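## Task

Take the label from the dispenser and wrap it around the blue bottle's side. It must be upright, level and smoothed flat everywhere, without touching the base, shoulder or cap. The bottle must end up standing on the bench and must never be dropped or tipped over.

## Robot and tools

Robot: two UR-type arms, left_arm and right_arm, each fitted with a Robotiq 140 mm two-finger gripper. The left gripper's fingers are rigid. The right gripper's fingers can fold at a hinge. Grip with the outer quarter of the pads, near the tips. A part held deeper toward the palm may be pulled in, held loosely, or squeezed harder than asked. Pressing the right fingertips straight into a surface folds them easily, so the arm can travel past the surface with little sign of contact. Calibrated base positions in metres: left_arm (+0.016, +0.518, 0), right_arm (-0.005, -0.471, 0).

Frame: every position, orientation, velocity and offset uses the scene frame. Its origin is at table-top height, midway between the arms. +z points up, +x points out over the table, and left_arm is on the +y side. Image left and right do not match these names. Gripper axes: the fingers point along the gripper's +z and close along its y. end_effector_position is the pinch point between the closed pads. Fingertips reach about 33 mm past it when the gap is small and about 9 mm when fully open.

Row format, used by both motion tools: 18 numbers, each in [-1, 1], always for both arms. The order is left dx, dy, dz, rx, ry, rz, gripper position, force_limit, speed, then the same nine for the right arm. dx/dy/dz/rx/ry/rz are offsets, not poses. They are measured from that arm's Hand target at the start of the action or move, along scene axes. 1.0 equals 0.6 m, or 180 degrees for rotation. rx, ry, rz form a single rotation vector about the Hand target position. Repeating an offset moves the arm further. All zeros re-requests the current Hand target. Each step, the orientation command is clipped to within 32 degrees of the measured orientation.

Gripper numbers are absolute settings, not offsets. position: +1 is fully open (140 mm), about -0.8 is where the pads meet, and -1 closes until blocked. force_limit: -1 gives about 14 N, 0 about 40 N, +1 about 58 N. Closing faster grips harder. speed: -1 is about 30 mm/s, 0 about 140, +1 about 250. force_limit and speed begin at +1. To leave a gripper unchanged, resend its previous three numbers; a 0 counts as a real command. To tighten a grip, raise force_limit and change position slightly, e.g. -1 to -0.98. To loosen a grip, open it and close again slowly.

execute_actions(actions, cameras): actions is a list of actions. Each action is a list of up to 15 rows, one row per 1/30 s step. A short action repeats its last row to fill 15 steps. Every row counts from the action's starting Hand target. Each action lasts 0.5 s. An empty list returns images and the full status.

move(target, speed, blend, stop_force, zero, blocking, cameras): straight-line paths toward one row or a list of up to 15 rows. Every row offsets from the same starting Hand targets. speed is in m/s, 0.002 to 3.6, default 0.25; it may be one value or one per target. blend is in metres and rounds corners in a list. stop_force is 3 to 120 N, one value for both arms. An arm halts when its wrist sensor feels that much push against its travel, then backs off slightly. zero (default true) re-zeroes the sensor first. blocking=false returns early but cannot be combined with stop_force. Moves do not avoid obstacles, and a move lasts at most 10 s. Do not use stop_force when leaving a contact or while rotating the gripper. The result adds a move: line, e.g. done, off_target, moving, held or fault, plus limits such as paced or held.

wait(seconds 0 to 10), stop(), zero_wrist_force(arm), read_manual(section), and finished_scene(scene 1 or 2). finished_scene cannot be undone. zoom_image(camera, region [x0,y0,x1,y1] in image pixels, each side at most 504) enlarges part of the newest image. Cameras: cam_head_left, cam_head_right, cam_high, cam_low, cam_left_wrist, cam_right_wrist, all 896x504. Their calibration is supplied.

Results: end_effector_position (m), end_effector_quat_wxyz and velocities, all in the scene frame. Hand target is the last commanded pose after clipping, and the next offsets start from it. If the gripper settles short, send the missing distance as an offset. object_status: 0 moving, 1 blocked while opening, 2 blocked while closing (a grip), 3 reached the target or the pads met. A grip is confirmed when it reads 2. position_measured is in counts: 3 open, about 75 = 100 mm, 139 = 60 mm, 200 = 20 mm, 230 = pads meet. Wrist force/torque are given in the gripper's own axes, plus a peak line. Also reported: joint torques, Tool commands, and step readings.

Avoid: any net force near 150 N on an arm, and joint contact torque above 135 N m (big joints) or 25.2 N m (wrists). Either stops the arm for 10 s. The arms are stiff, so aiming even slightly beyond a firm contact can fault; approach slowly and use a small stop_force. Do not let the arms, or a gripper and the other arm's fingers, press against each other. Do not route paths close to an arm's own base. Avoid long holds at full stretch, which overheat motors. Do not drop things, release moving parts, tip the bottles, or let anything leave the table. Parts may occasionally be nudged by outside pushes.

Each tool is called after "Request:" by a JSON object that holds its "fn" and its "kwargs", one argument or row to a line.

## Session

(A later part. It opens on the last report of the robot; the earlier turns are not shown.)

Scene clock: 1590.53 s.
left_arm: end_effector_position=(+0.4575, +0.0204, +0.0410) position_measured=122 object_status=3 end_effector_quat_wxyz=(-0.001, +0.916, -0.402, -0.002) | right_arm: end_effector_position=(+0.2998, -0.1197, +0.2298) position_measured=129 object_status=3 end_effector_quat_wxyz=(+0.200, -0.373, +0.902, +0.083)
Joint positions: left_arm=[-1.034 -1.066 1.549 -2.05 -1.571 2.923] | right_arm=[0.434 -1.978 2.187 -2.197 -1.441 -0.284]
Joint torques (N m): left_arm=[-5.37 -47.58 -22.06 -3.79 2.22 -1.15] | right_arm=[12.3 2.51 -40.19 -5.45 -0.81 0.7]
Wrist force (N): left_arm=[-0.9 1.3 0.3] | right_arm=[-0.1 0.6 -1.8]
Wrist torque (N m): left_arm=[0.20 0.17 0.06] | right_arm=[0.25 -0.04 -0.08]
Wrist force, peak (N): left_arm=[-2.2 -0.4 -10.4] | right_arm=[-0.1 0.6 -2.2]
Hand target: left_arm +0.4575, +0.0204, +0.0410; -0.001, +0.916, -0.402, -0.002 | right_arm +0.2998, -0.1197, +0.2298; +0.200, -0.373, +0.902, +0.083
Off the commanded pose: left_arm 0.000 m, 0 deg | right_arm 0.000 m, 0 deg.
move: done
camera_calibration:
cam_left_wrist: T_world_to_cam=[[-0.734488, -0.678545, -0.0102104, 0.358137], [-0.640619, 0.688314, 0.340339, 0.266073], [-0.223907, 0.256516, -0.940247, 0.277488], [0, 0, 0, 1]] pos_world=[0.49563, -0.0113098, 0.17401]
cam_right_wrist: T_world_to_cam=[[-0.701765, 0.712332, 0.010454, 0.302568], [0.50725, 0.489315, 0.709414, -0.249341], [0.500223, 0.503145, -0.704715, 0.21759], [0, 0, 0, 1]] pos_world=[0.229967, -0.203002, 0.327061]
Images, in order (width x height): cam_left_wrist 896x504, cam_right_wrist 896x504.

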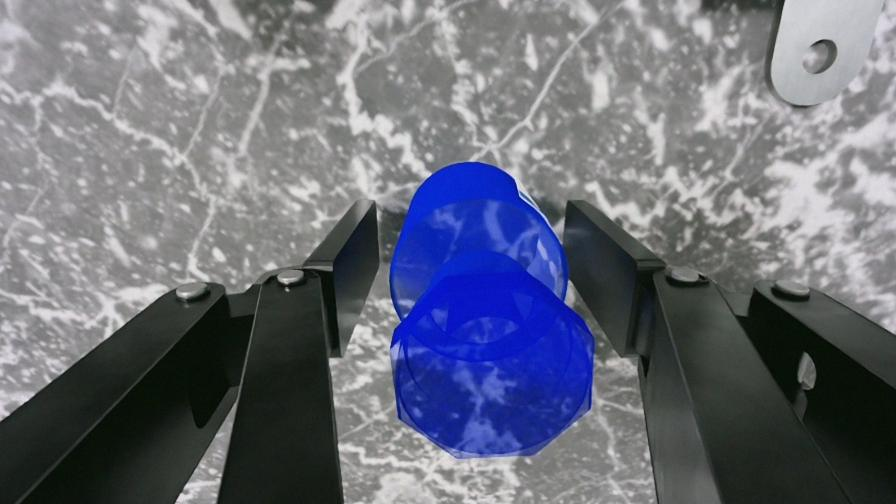

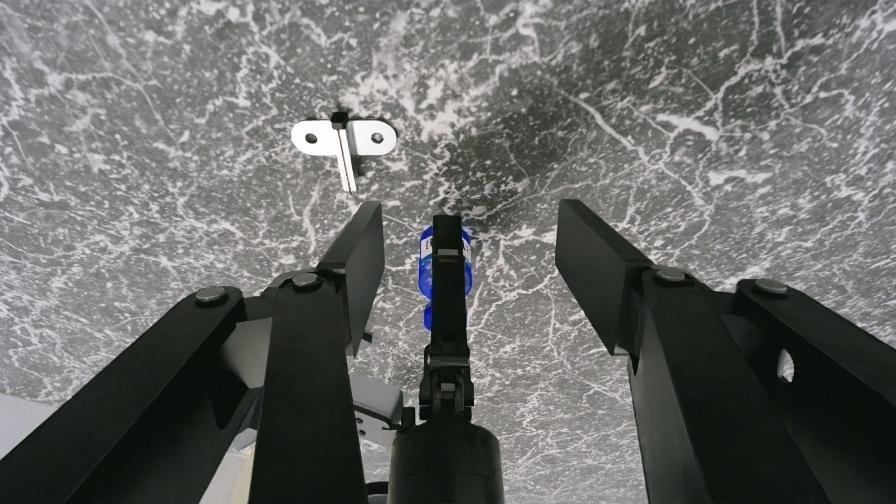

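Request:
{"fn": "move", "kwargs": {
  "target": [
    [0,0,0,0,0,0.0611,0.06,0,0,0,0,0,0,0,0,0.0,1,-1],
    [0,0,0,0,0,0.0611,-1,0,-1,0,0,0,0,0,0,0.0,1,-1],
    [0,0,0,0,0,0.0611,0.06,0,0,0,0,0,0,0,0,0.0,1,-1],
    [0,0,0,0,0,0.1222,0.06,0,0,0,0,0,0,0,0,0.0,1,-1],
    [0,0,0,0,0,0.1222,-1,0,-1,0,0,0,0,0,0,0.0,1,-1],
    [0,0,0,0,0,0.1222,0.06,0,0,0,0,0,0,0,0,0.0,1,-1],
    [0,0,0,0,0,0.1833,0.06,0,0,0,0,0,0,0,0,0.0,1,-1],
    [0,0,0,0,0,0.1833,-1,0,-1,0,0,0,0,0,0,0.0,1,-1],
    [0,0,0,0,0,0.1833,0.06,0,0,0,0,0,0,0,0,0.0,1,-1]
  ],
  "speed": 0.2,
  "cameras": []
}}

Request:
{"fn": "move", "kwargs": {
  "target": [
    [0,0,0,0,0,0.0528,0.06,0,0,0,0,0,0,0,0,0.0,1,-1],
    [0,0,0,0,0,0.0528,-1,0,-1,0,0,0,0,0,0,0.0,1,-1],
    [0,0,0,0,0,0.0528,0.06,0,0,0,0,0,0,0,0,0.0,1,-1],
    [0,0,0,0,0,0.0972,0.06,0,0,0,0,0,0,0,0,0.0,1,-1],
    [0,0,0,0,0,0.0972,-1,0,-1,0,0,0,0,0,0,0.0,1,-1],
    [0,0,0,0,0,0.0972,0.06,0,0,0,0,0,0,0,0,0.0,1,-1],
    [0,0,0,0,0,0.1417,0.06,0,0,0,0,0,0,0,0,0.0,1,-1],
    [0,0,0,0,0,0.1417,-1,0,-1,0,0,0,0,0,0,0.0,1,-1],
    [0,0,0,0,0,0.1417,0.06,0,0,0,0,0,0,0,0,0.0,1,-1]
  ],
  "speed": 0.2,
  "cameras": []
}}

Request:
{"fn": "move", "kwargs": {
  "target": [
    [0,0,0,0,0,0.0389,0.06,0,0,0,0,0,0,0,0,0.0,1,-1],
    [0,0,0,0,0,0.0389,-1,0,-1,0,0,0,0,0,0,0.0,1,-1],
    [0,0,0,0,0,0.0389,0.06,0,0,0,0,0,0,0,0,0.0,1,-1],
    [0,0,0,0,0,0.0778,0.06,0,0,0,0,0,0,0,0,0.0,1,-1],
    [0,0,0,0,0,0.0778,-1,0,-1,0,0,0,0,0,0,0.0,1,-1],
    [0,0,0,0,0,0.0778,0.2,0,0,0,0,0,0,0,0,0.0,1,-1]
  ],
  "speed": 0.2,
  "cameras": ["cam_right_wrist","cam_left_wrist"]
}}

Request:
{"fn": "zoom_image", "kwargs": {
  "camera": "cam_right_wrist",
  "region": [380, 180, 520, 340]
}}

Request:
{"fn": "zoom_image", "kwargs": {
  "camera": "cam_left_wrist",
  "region": [360, 130, 600, 330]
}}

Scene clock: 1626.00 s.
left_arm: end_effector_position=(+0.4575, +0.0204, +0.0410) position_measured=122 object_status=3 end_effector_quat_wxyz=(+0.000, +0.992, -0.126, -0.002) | right_arm: end_effector_position=(+0.2998, -0.1197, +0.2298) position_measured=129 object_status=3 end_effector_quat_wxyz=(+0.200, -0.373, +0.902, +0.083)
Joint positions: left_arm=[-1.034 -1.066 1.55 -2.051 -1.573 2.348] | right_arm=[0.434 -1.978 2.187 -2.197 -1.441 -0.284]
Joint torques (N m): left_arm=[-5.88 -45.06 -16.04 -3.01 2.12 -1.09] | right_arm=[12.63 2.39 -41.25 -5.39 -0.88 0.57]
Wrist force (N): left_arm=[-0.9 1.3 0.4] | right_arm=[0.0 0.7 -1.8]
Wrist torque (N m): left_arm=[0.21 0.17 0.05] | right_arm=[0.27 -0.06 -0.08]
Wrist force, peak (N): left_arm=[-2.1 -0.3 -8.9] | right_arm=[0.0 0.9 -2.1]
Hand target: left_arm +0.4575, +0.0204, +0.0410; +0.000, +0.992, -0.126, -0.002 | right_arm +0.2998, -0.1197, +0.2298; +0.200, -0.373, +0.902, +0.083
Off the commanded pose: left_arm 0.000 m, 0 deg | right_arm 0.000 m, 0 deg.
move: done
No camera images: "cameras" was empty.

Scene clock: 1633.63 s.
left_arm: end_effector_position=(+0.4575, +0.0204, +0.0410) position_measured=122 object_status=3 end_effector_quat_wxyz=(+0.000, +0.995, +0.096, -0.002) | right_arm: end_effector_position=(+0.2998, -0.1197, +0.2298) position_measured=129 object_status=3 end_effector_quat_wxyz=(+0.200, -0.373, +0.902, +0.083)
Joint positions: left_arm=[-1.033 -1.067 1.551 -2.053 -1.574 1.903] | right_arm=[0.434 -1.978 2.187 -2.197 -1.441 -0.284]
Joint torques (N m): left_arm=[-4.75 -46.35 -15.79 -2.58 2.26 -0.71] | right_arm=[12.98 2.61 -40.33 -5.42 -0.68 0.5]
Wrist force (N): left_arm=[-0.8 1.2 0.5] | right_arm=[0.0 0.7 -1.8]
Wrist torque (N m): left_arm=[0.20 0.16 0.05] | right_arm=[0.27 -0.06 -0.08]
Wrist force, peak (N): left_arm=[-1.0 -1.0 -12.5] | right_arm=[0.1 0.8 -2.1]
Hand target: left_arm +0.4575, +0.0204, +0.0410; +0.000, +0.995, +0.096, -0.002 | right_arm +0.2998, -0.1197, +0.2298; +0.200, -0.373, +0.902, +0.083
Off the commanded pose: left_arm 0.000 m, 0 deg | right_arm 0.000 m, 0 deg.
move: done
No camera images: "cameras" was empty.

Scene clock: 1638.70 s.
left_arm: end_effector_position=(+0.4575, +0.0204, +0.0410) position_measured=104 object_status=0 end_effector_quat_wxyz=(+0.000, +0.976, +0.217, -0.002) | right_arm: end_effector_position=(+0.2998, -0.1197, +0.2298) position_measured=129 object_status=3 end_effector_quat_wxyz=(+0.200, -0.373, +0.902, +0.083)
Joint positions: left_arm=[-1.033 -1.067 1.552 -2.055 -1.574 1.659] | right_arm=[0.434 -1.978 2.187 -2.197 -1.441 -0.284]
Joint torques (N m): left_arm=[-5.59 -49.53 -15.48 -2.58 2.18 -0.69] | right_arm=[12.3 2.49 -40.8 -5.28 -0.67 0.5]
Wrist force (N): left_arm=[-0.9 1.2 0.5] | right_arm=[0.0 0.5 -2.0]
Wrist torque (N m): left_arm=[0.20 0.17 0.07] | right_arm=[0.23 -0.05 -0.08]
Wrist force, peak (N): left_arm=[-1.2 -0.4 -7.2] | right_arm=[0.1 0.7 -2.1]
Hand target: left_arm +0.4575, +0.0204, +0.0410; +0.000, +0.976, +0.217, -0.002 | right_arm +0.2998, -0.1197, +0.2298; +0.200, -0.373, +0.902, +0.083
Off the commanded pose: left_arm 0.000 m, 0 deg | right_arm 0.000 m, 0 deg.
move: done
camera_calibration:
cam_left_wrist: T_world_to_cam=[[0.426339, -0.904506, -0.0102119, -0.168251], [-0.849052, -0.404043, 0.340382, 0.383643], [-0.312004, -0.136448, -0.940232, 0.325891], [0, 0, 0, 1]] pos_world=[0.499144, 0.0472912, 0.17411]
cam_right_wrist: T_world_to_cam=[[-0.701765, 0.712332, 0.010454, 0.302568], [0.50725, 0.489315, 0.709414, -0.249341], [0.500223, 0.503145, -0.704715, 0.21759], [0, 0, 0, 1]] pos_world=[0.229967, -0.203002, 0.327061]
Images, in order (width x height): cam_left_wrist 896x504, cam_right_wrist 896x504.

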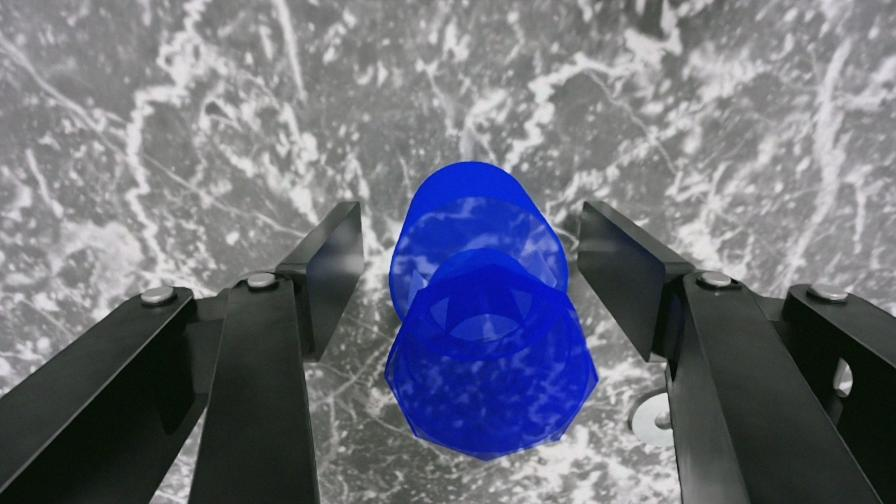

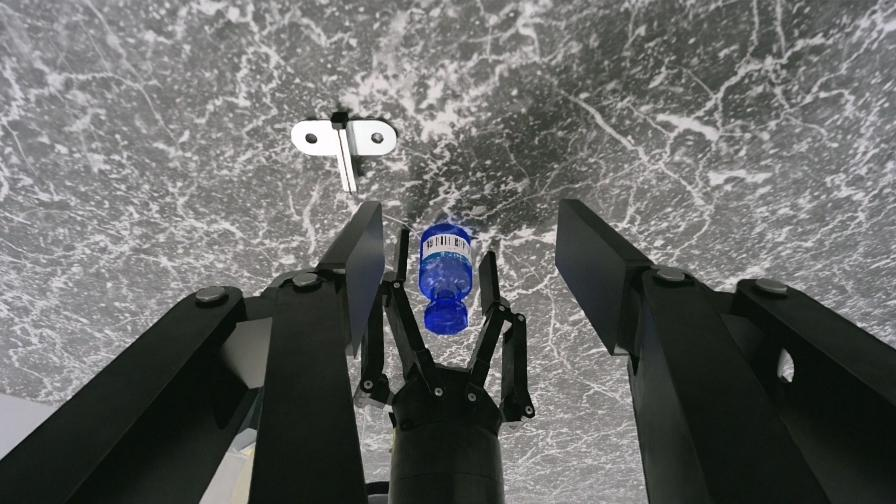

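Scaled by 3.150.

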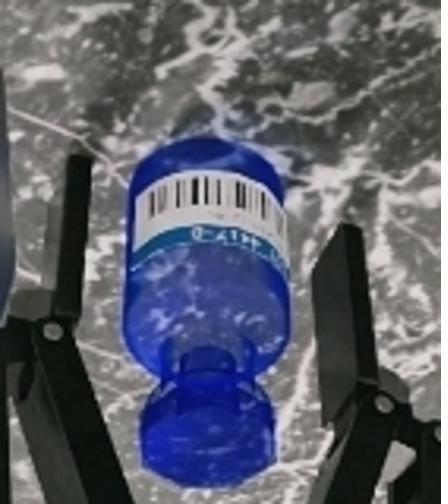

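Scaled by 2.100.

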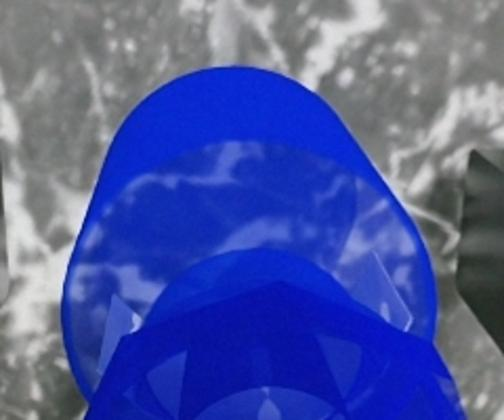

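Request:
{"fn": "move", "kwargs": {
  "target": [0,0,0.2233,0,0,0,0.2,0,0,0,0,0,0,0,0,0.0,1,-1],
  "speed": 0.15,
  "cameras": ["cam_right_wrist","cam_left_wrist"]
}}

Request:
{"fn": "zoom_image", "kwargs": {
  "camera": "cam_right_wrist",
  "region": [400, 200, 500, 340]
}}

Request:
{"fn": "zoom_image", "kwargs": {
  "camera": "cam_left_wrist",
  "region": [408, 110, 538, 280]
}}

Scene clock: 1649.93 s.
left_arm: end_effector_position=(+0.4575, +0.0204, +0.1749) position_measured=104 object_status=3 end_effector_quat_wxyz=(+0.000, +0.976, +0.217, -0.002) | right_arm: end_effector_position=(+0.2998, -0.1197, +0.2298) position_measured=129 object_status=3 end_effector_quat_wxyz=(+0.200, -0.373, +0.902, +0.083)
Joint positions: left_arm=[-1.033 -1.17 1.344 -1.744 -1.574 1.659] | right_arm=[0.434 -1.978 2.187 -2.197 -1.441 -0.284]
Joint torques (N m): left_arm=[-4.92 -40.07 -28.66 -1.09 0.34 -0.25] | right_arm=[12.93 2.88 -40.45 -5.43 -0.51 0.26]
Wrist force (N): left_arm=[-0.6 1.0 0.4] | right_arm=[0.1 0.5 -1.8]
Wrist torque (N m): left_arm=[0.17 0.12 0.06] | right_arm=[0.23 -0.08 -0.08]
Wrist force, peak (N): left_arm=[-0.9 1.1 2.6] | right_arm=[0.0 0.6 -2.1]
Hand target: left_arm +0.4575, +0.0204, +0.1750; +0.000, +0.976, +0.217, -0.002 | right_arm +0.2998, -0.1197, +0.2298; +0.200, -0.373, +0.902, +0.083
Off the commanded pose: left_arm 0.000 m, 0 deg | right_arm 0.000 m, 0 deg.
move: done
camera_calibration:
cam_left_wrist: T_world_to_cam=[[0.426353, -0.9045, -0.0101719, -0.166903], [-0.849078, -0.404056, 0.340302, 0.338104], [-0.311913, -0.136452, -0.940261, 0.451752], [0, 0, 0, 1]] pos_world=[0.499144, 0.0472912, 0.30801]
cam_right_wrist: T_world_to_cam=[[-0.701765, 0.712332, 0.010454, 0.302568], [0.50725, 0.489315, 0.709414, -0.249341], [0.500223, 0.503145, -0.704715, 0.21759], [0, 0, 0, 1]] pos_world=[0.229967, -0.203002, 0.327061]
Images, in order (width x height): cam_left_wrist 896x504, cam_right_wrist 896x504.

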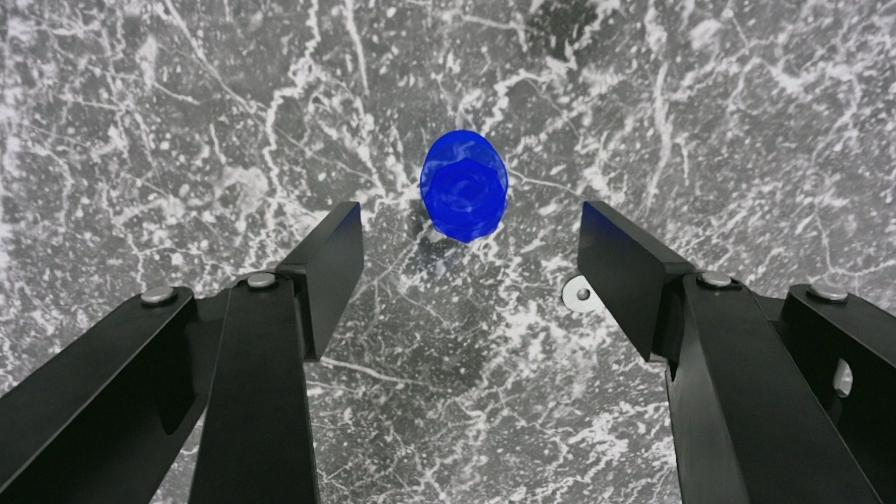

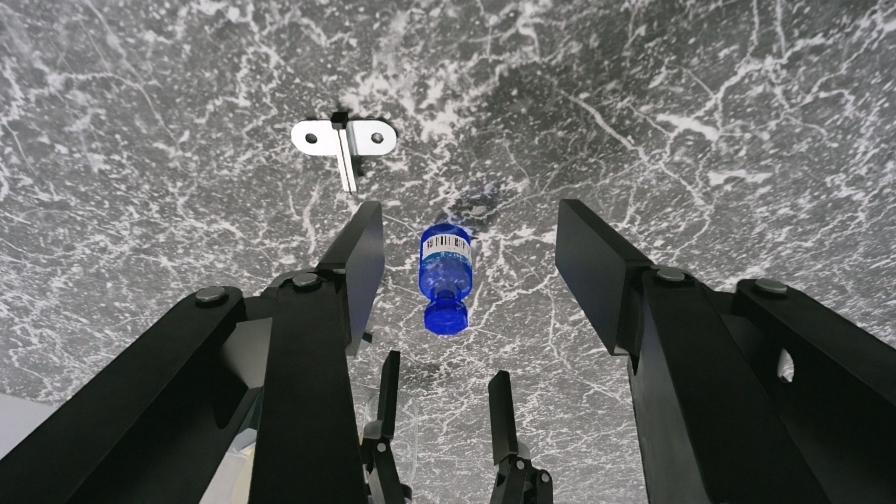

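Scaled by 3.600.

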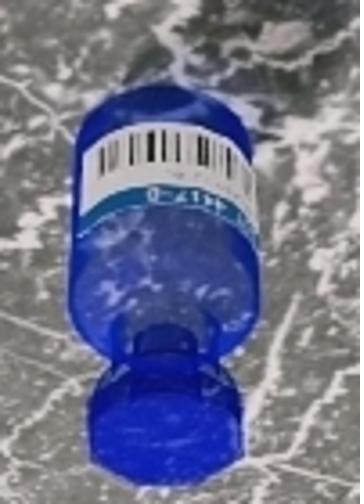

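Scaled by 2.965.

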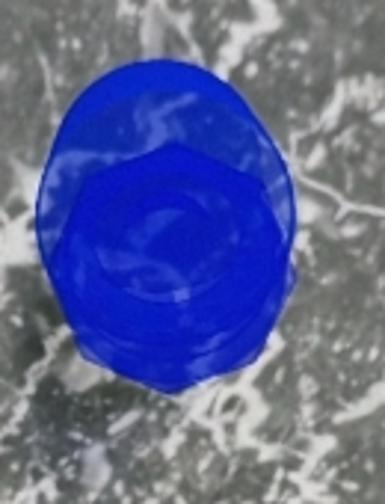

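Request:
{"fn": "zoom_image", "kwargs": {
  "camera": "cam_right_wrist",
  "region": [415, 218, 479, 282]
}}

Scaled by 7.875.

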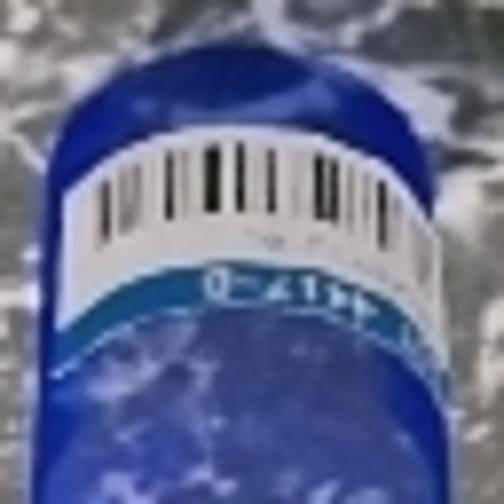

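Request:
{"fn": "move", "kwargs": {
  "target": [0.0708,0.2,0.1417,0,0,0,0.2,0,0,0.1003,0.0778,-0.2047,0.0668,-0.0668,0,0.0,1,-1],
  "speed": 0.2,
  "cameras": ["cam_right_wrist"]
}}

Request:
{"fn": "zoom_image", "kwargs": {
  "camera": "cam_right_wrist",
  "region": [390, 190, 510, 330]
}}

Scene clock: 1733.47 s.
left_arm: end_effector_position=(+0.5000, +0.1403, +0.2600) position_measured=104 object_status=3 end_effector_quat_wxyz=(+0.000, +0.976, +0.217, -0.002) | right_arm: end_effector_position=(+0.3600, -0.0731, +0.1070) position_measured=129 object_status=3 end_effector_quat_wxyz=(+0.331, -0.357, +0.863, +0.137)
Joint positions: left_arm=[-0.868 -1.315 1.321 -1.576 -1.574 1.825] | right_arm=[0.403 -1.588 2.515 -3.201 -1.344 -0.259]
Joint torques (N m): left_arm=[6.04 -38.24 -13.1 -1.49 -1.5 0.67] | right_arm=[13.9 -6.26 -32.17 -5.67 0.91 -1.24]
Wrist force (N): left_arm=[-1.2 1.2 0.3] | right_arm=[0.0 0.4 -1.2]
Wrist torque (N m): left_arm=[0.19 0.27 0.22] | right_arm=[0.22 0.01 -0.19]
Wrist force, peak (N): left_arm=[-2.8 2.8 2.2] | right_arm=[-0.8 0.7 -4.7]
Hand target: left_arm +0.5000, +0.1404, +0.2600; +0.000, +0.976, +0.217, -0.002 | right_arm +0.3600, -0.0730, +0.1069; +0.331, -0.357, +0.863, +0.137
Off the commanded pose: left_arm 0.000 m, 0 deg | right_arm 0.000 m, 0 deg.
move: done
camera_calibration:
cam_right_wrist: T_world_to_cam=[[-0.704046, 0.71005, 0.0121797, 0.313394], [0.338825, 0.320788, 0.884473, -0.185979], [0.624113, 0.626836, -0.466432, 0.0163816], [0, 0, 0, 1]] pos_world=[0.273434, -0.173134, 0.168317]
Images, in order (width x height): cam_right_wrist 896x504.

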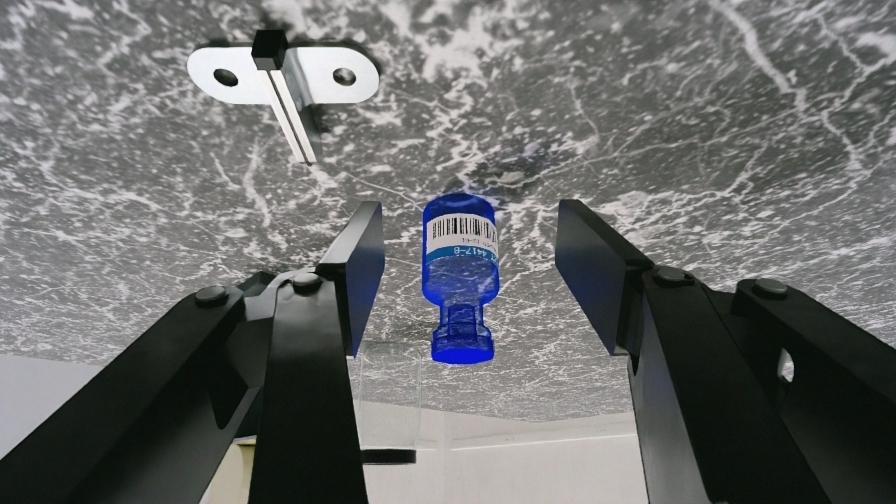

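Scaled by 3.600.

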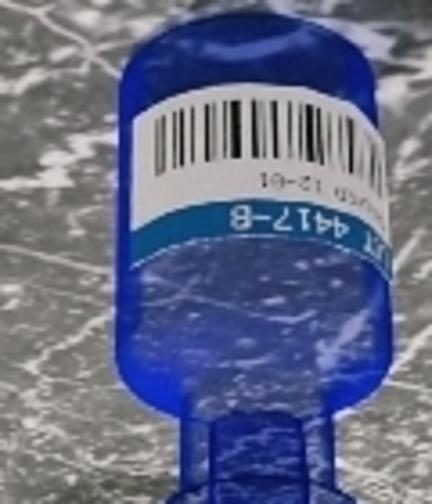

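Request:
{"fn": "zoom_image", "kwargs": {
  "camera": "cam_right_wrist",
  "region": [415, 205, 505, 275]
}}

Scaled by 5.600.

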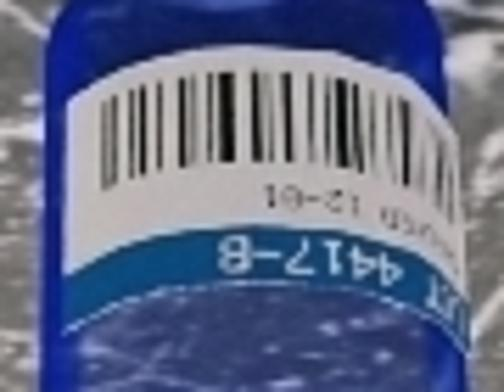

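Request:
{"fn": "finished_scene", "kwargs": {
  "scene": 2
}}

The scene is finished: the task was done.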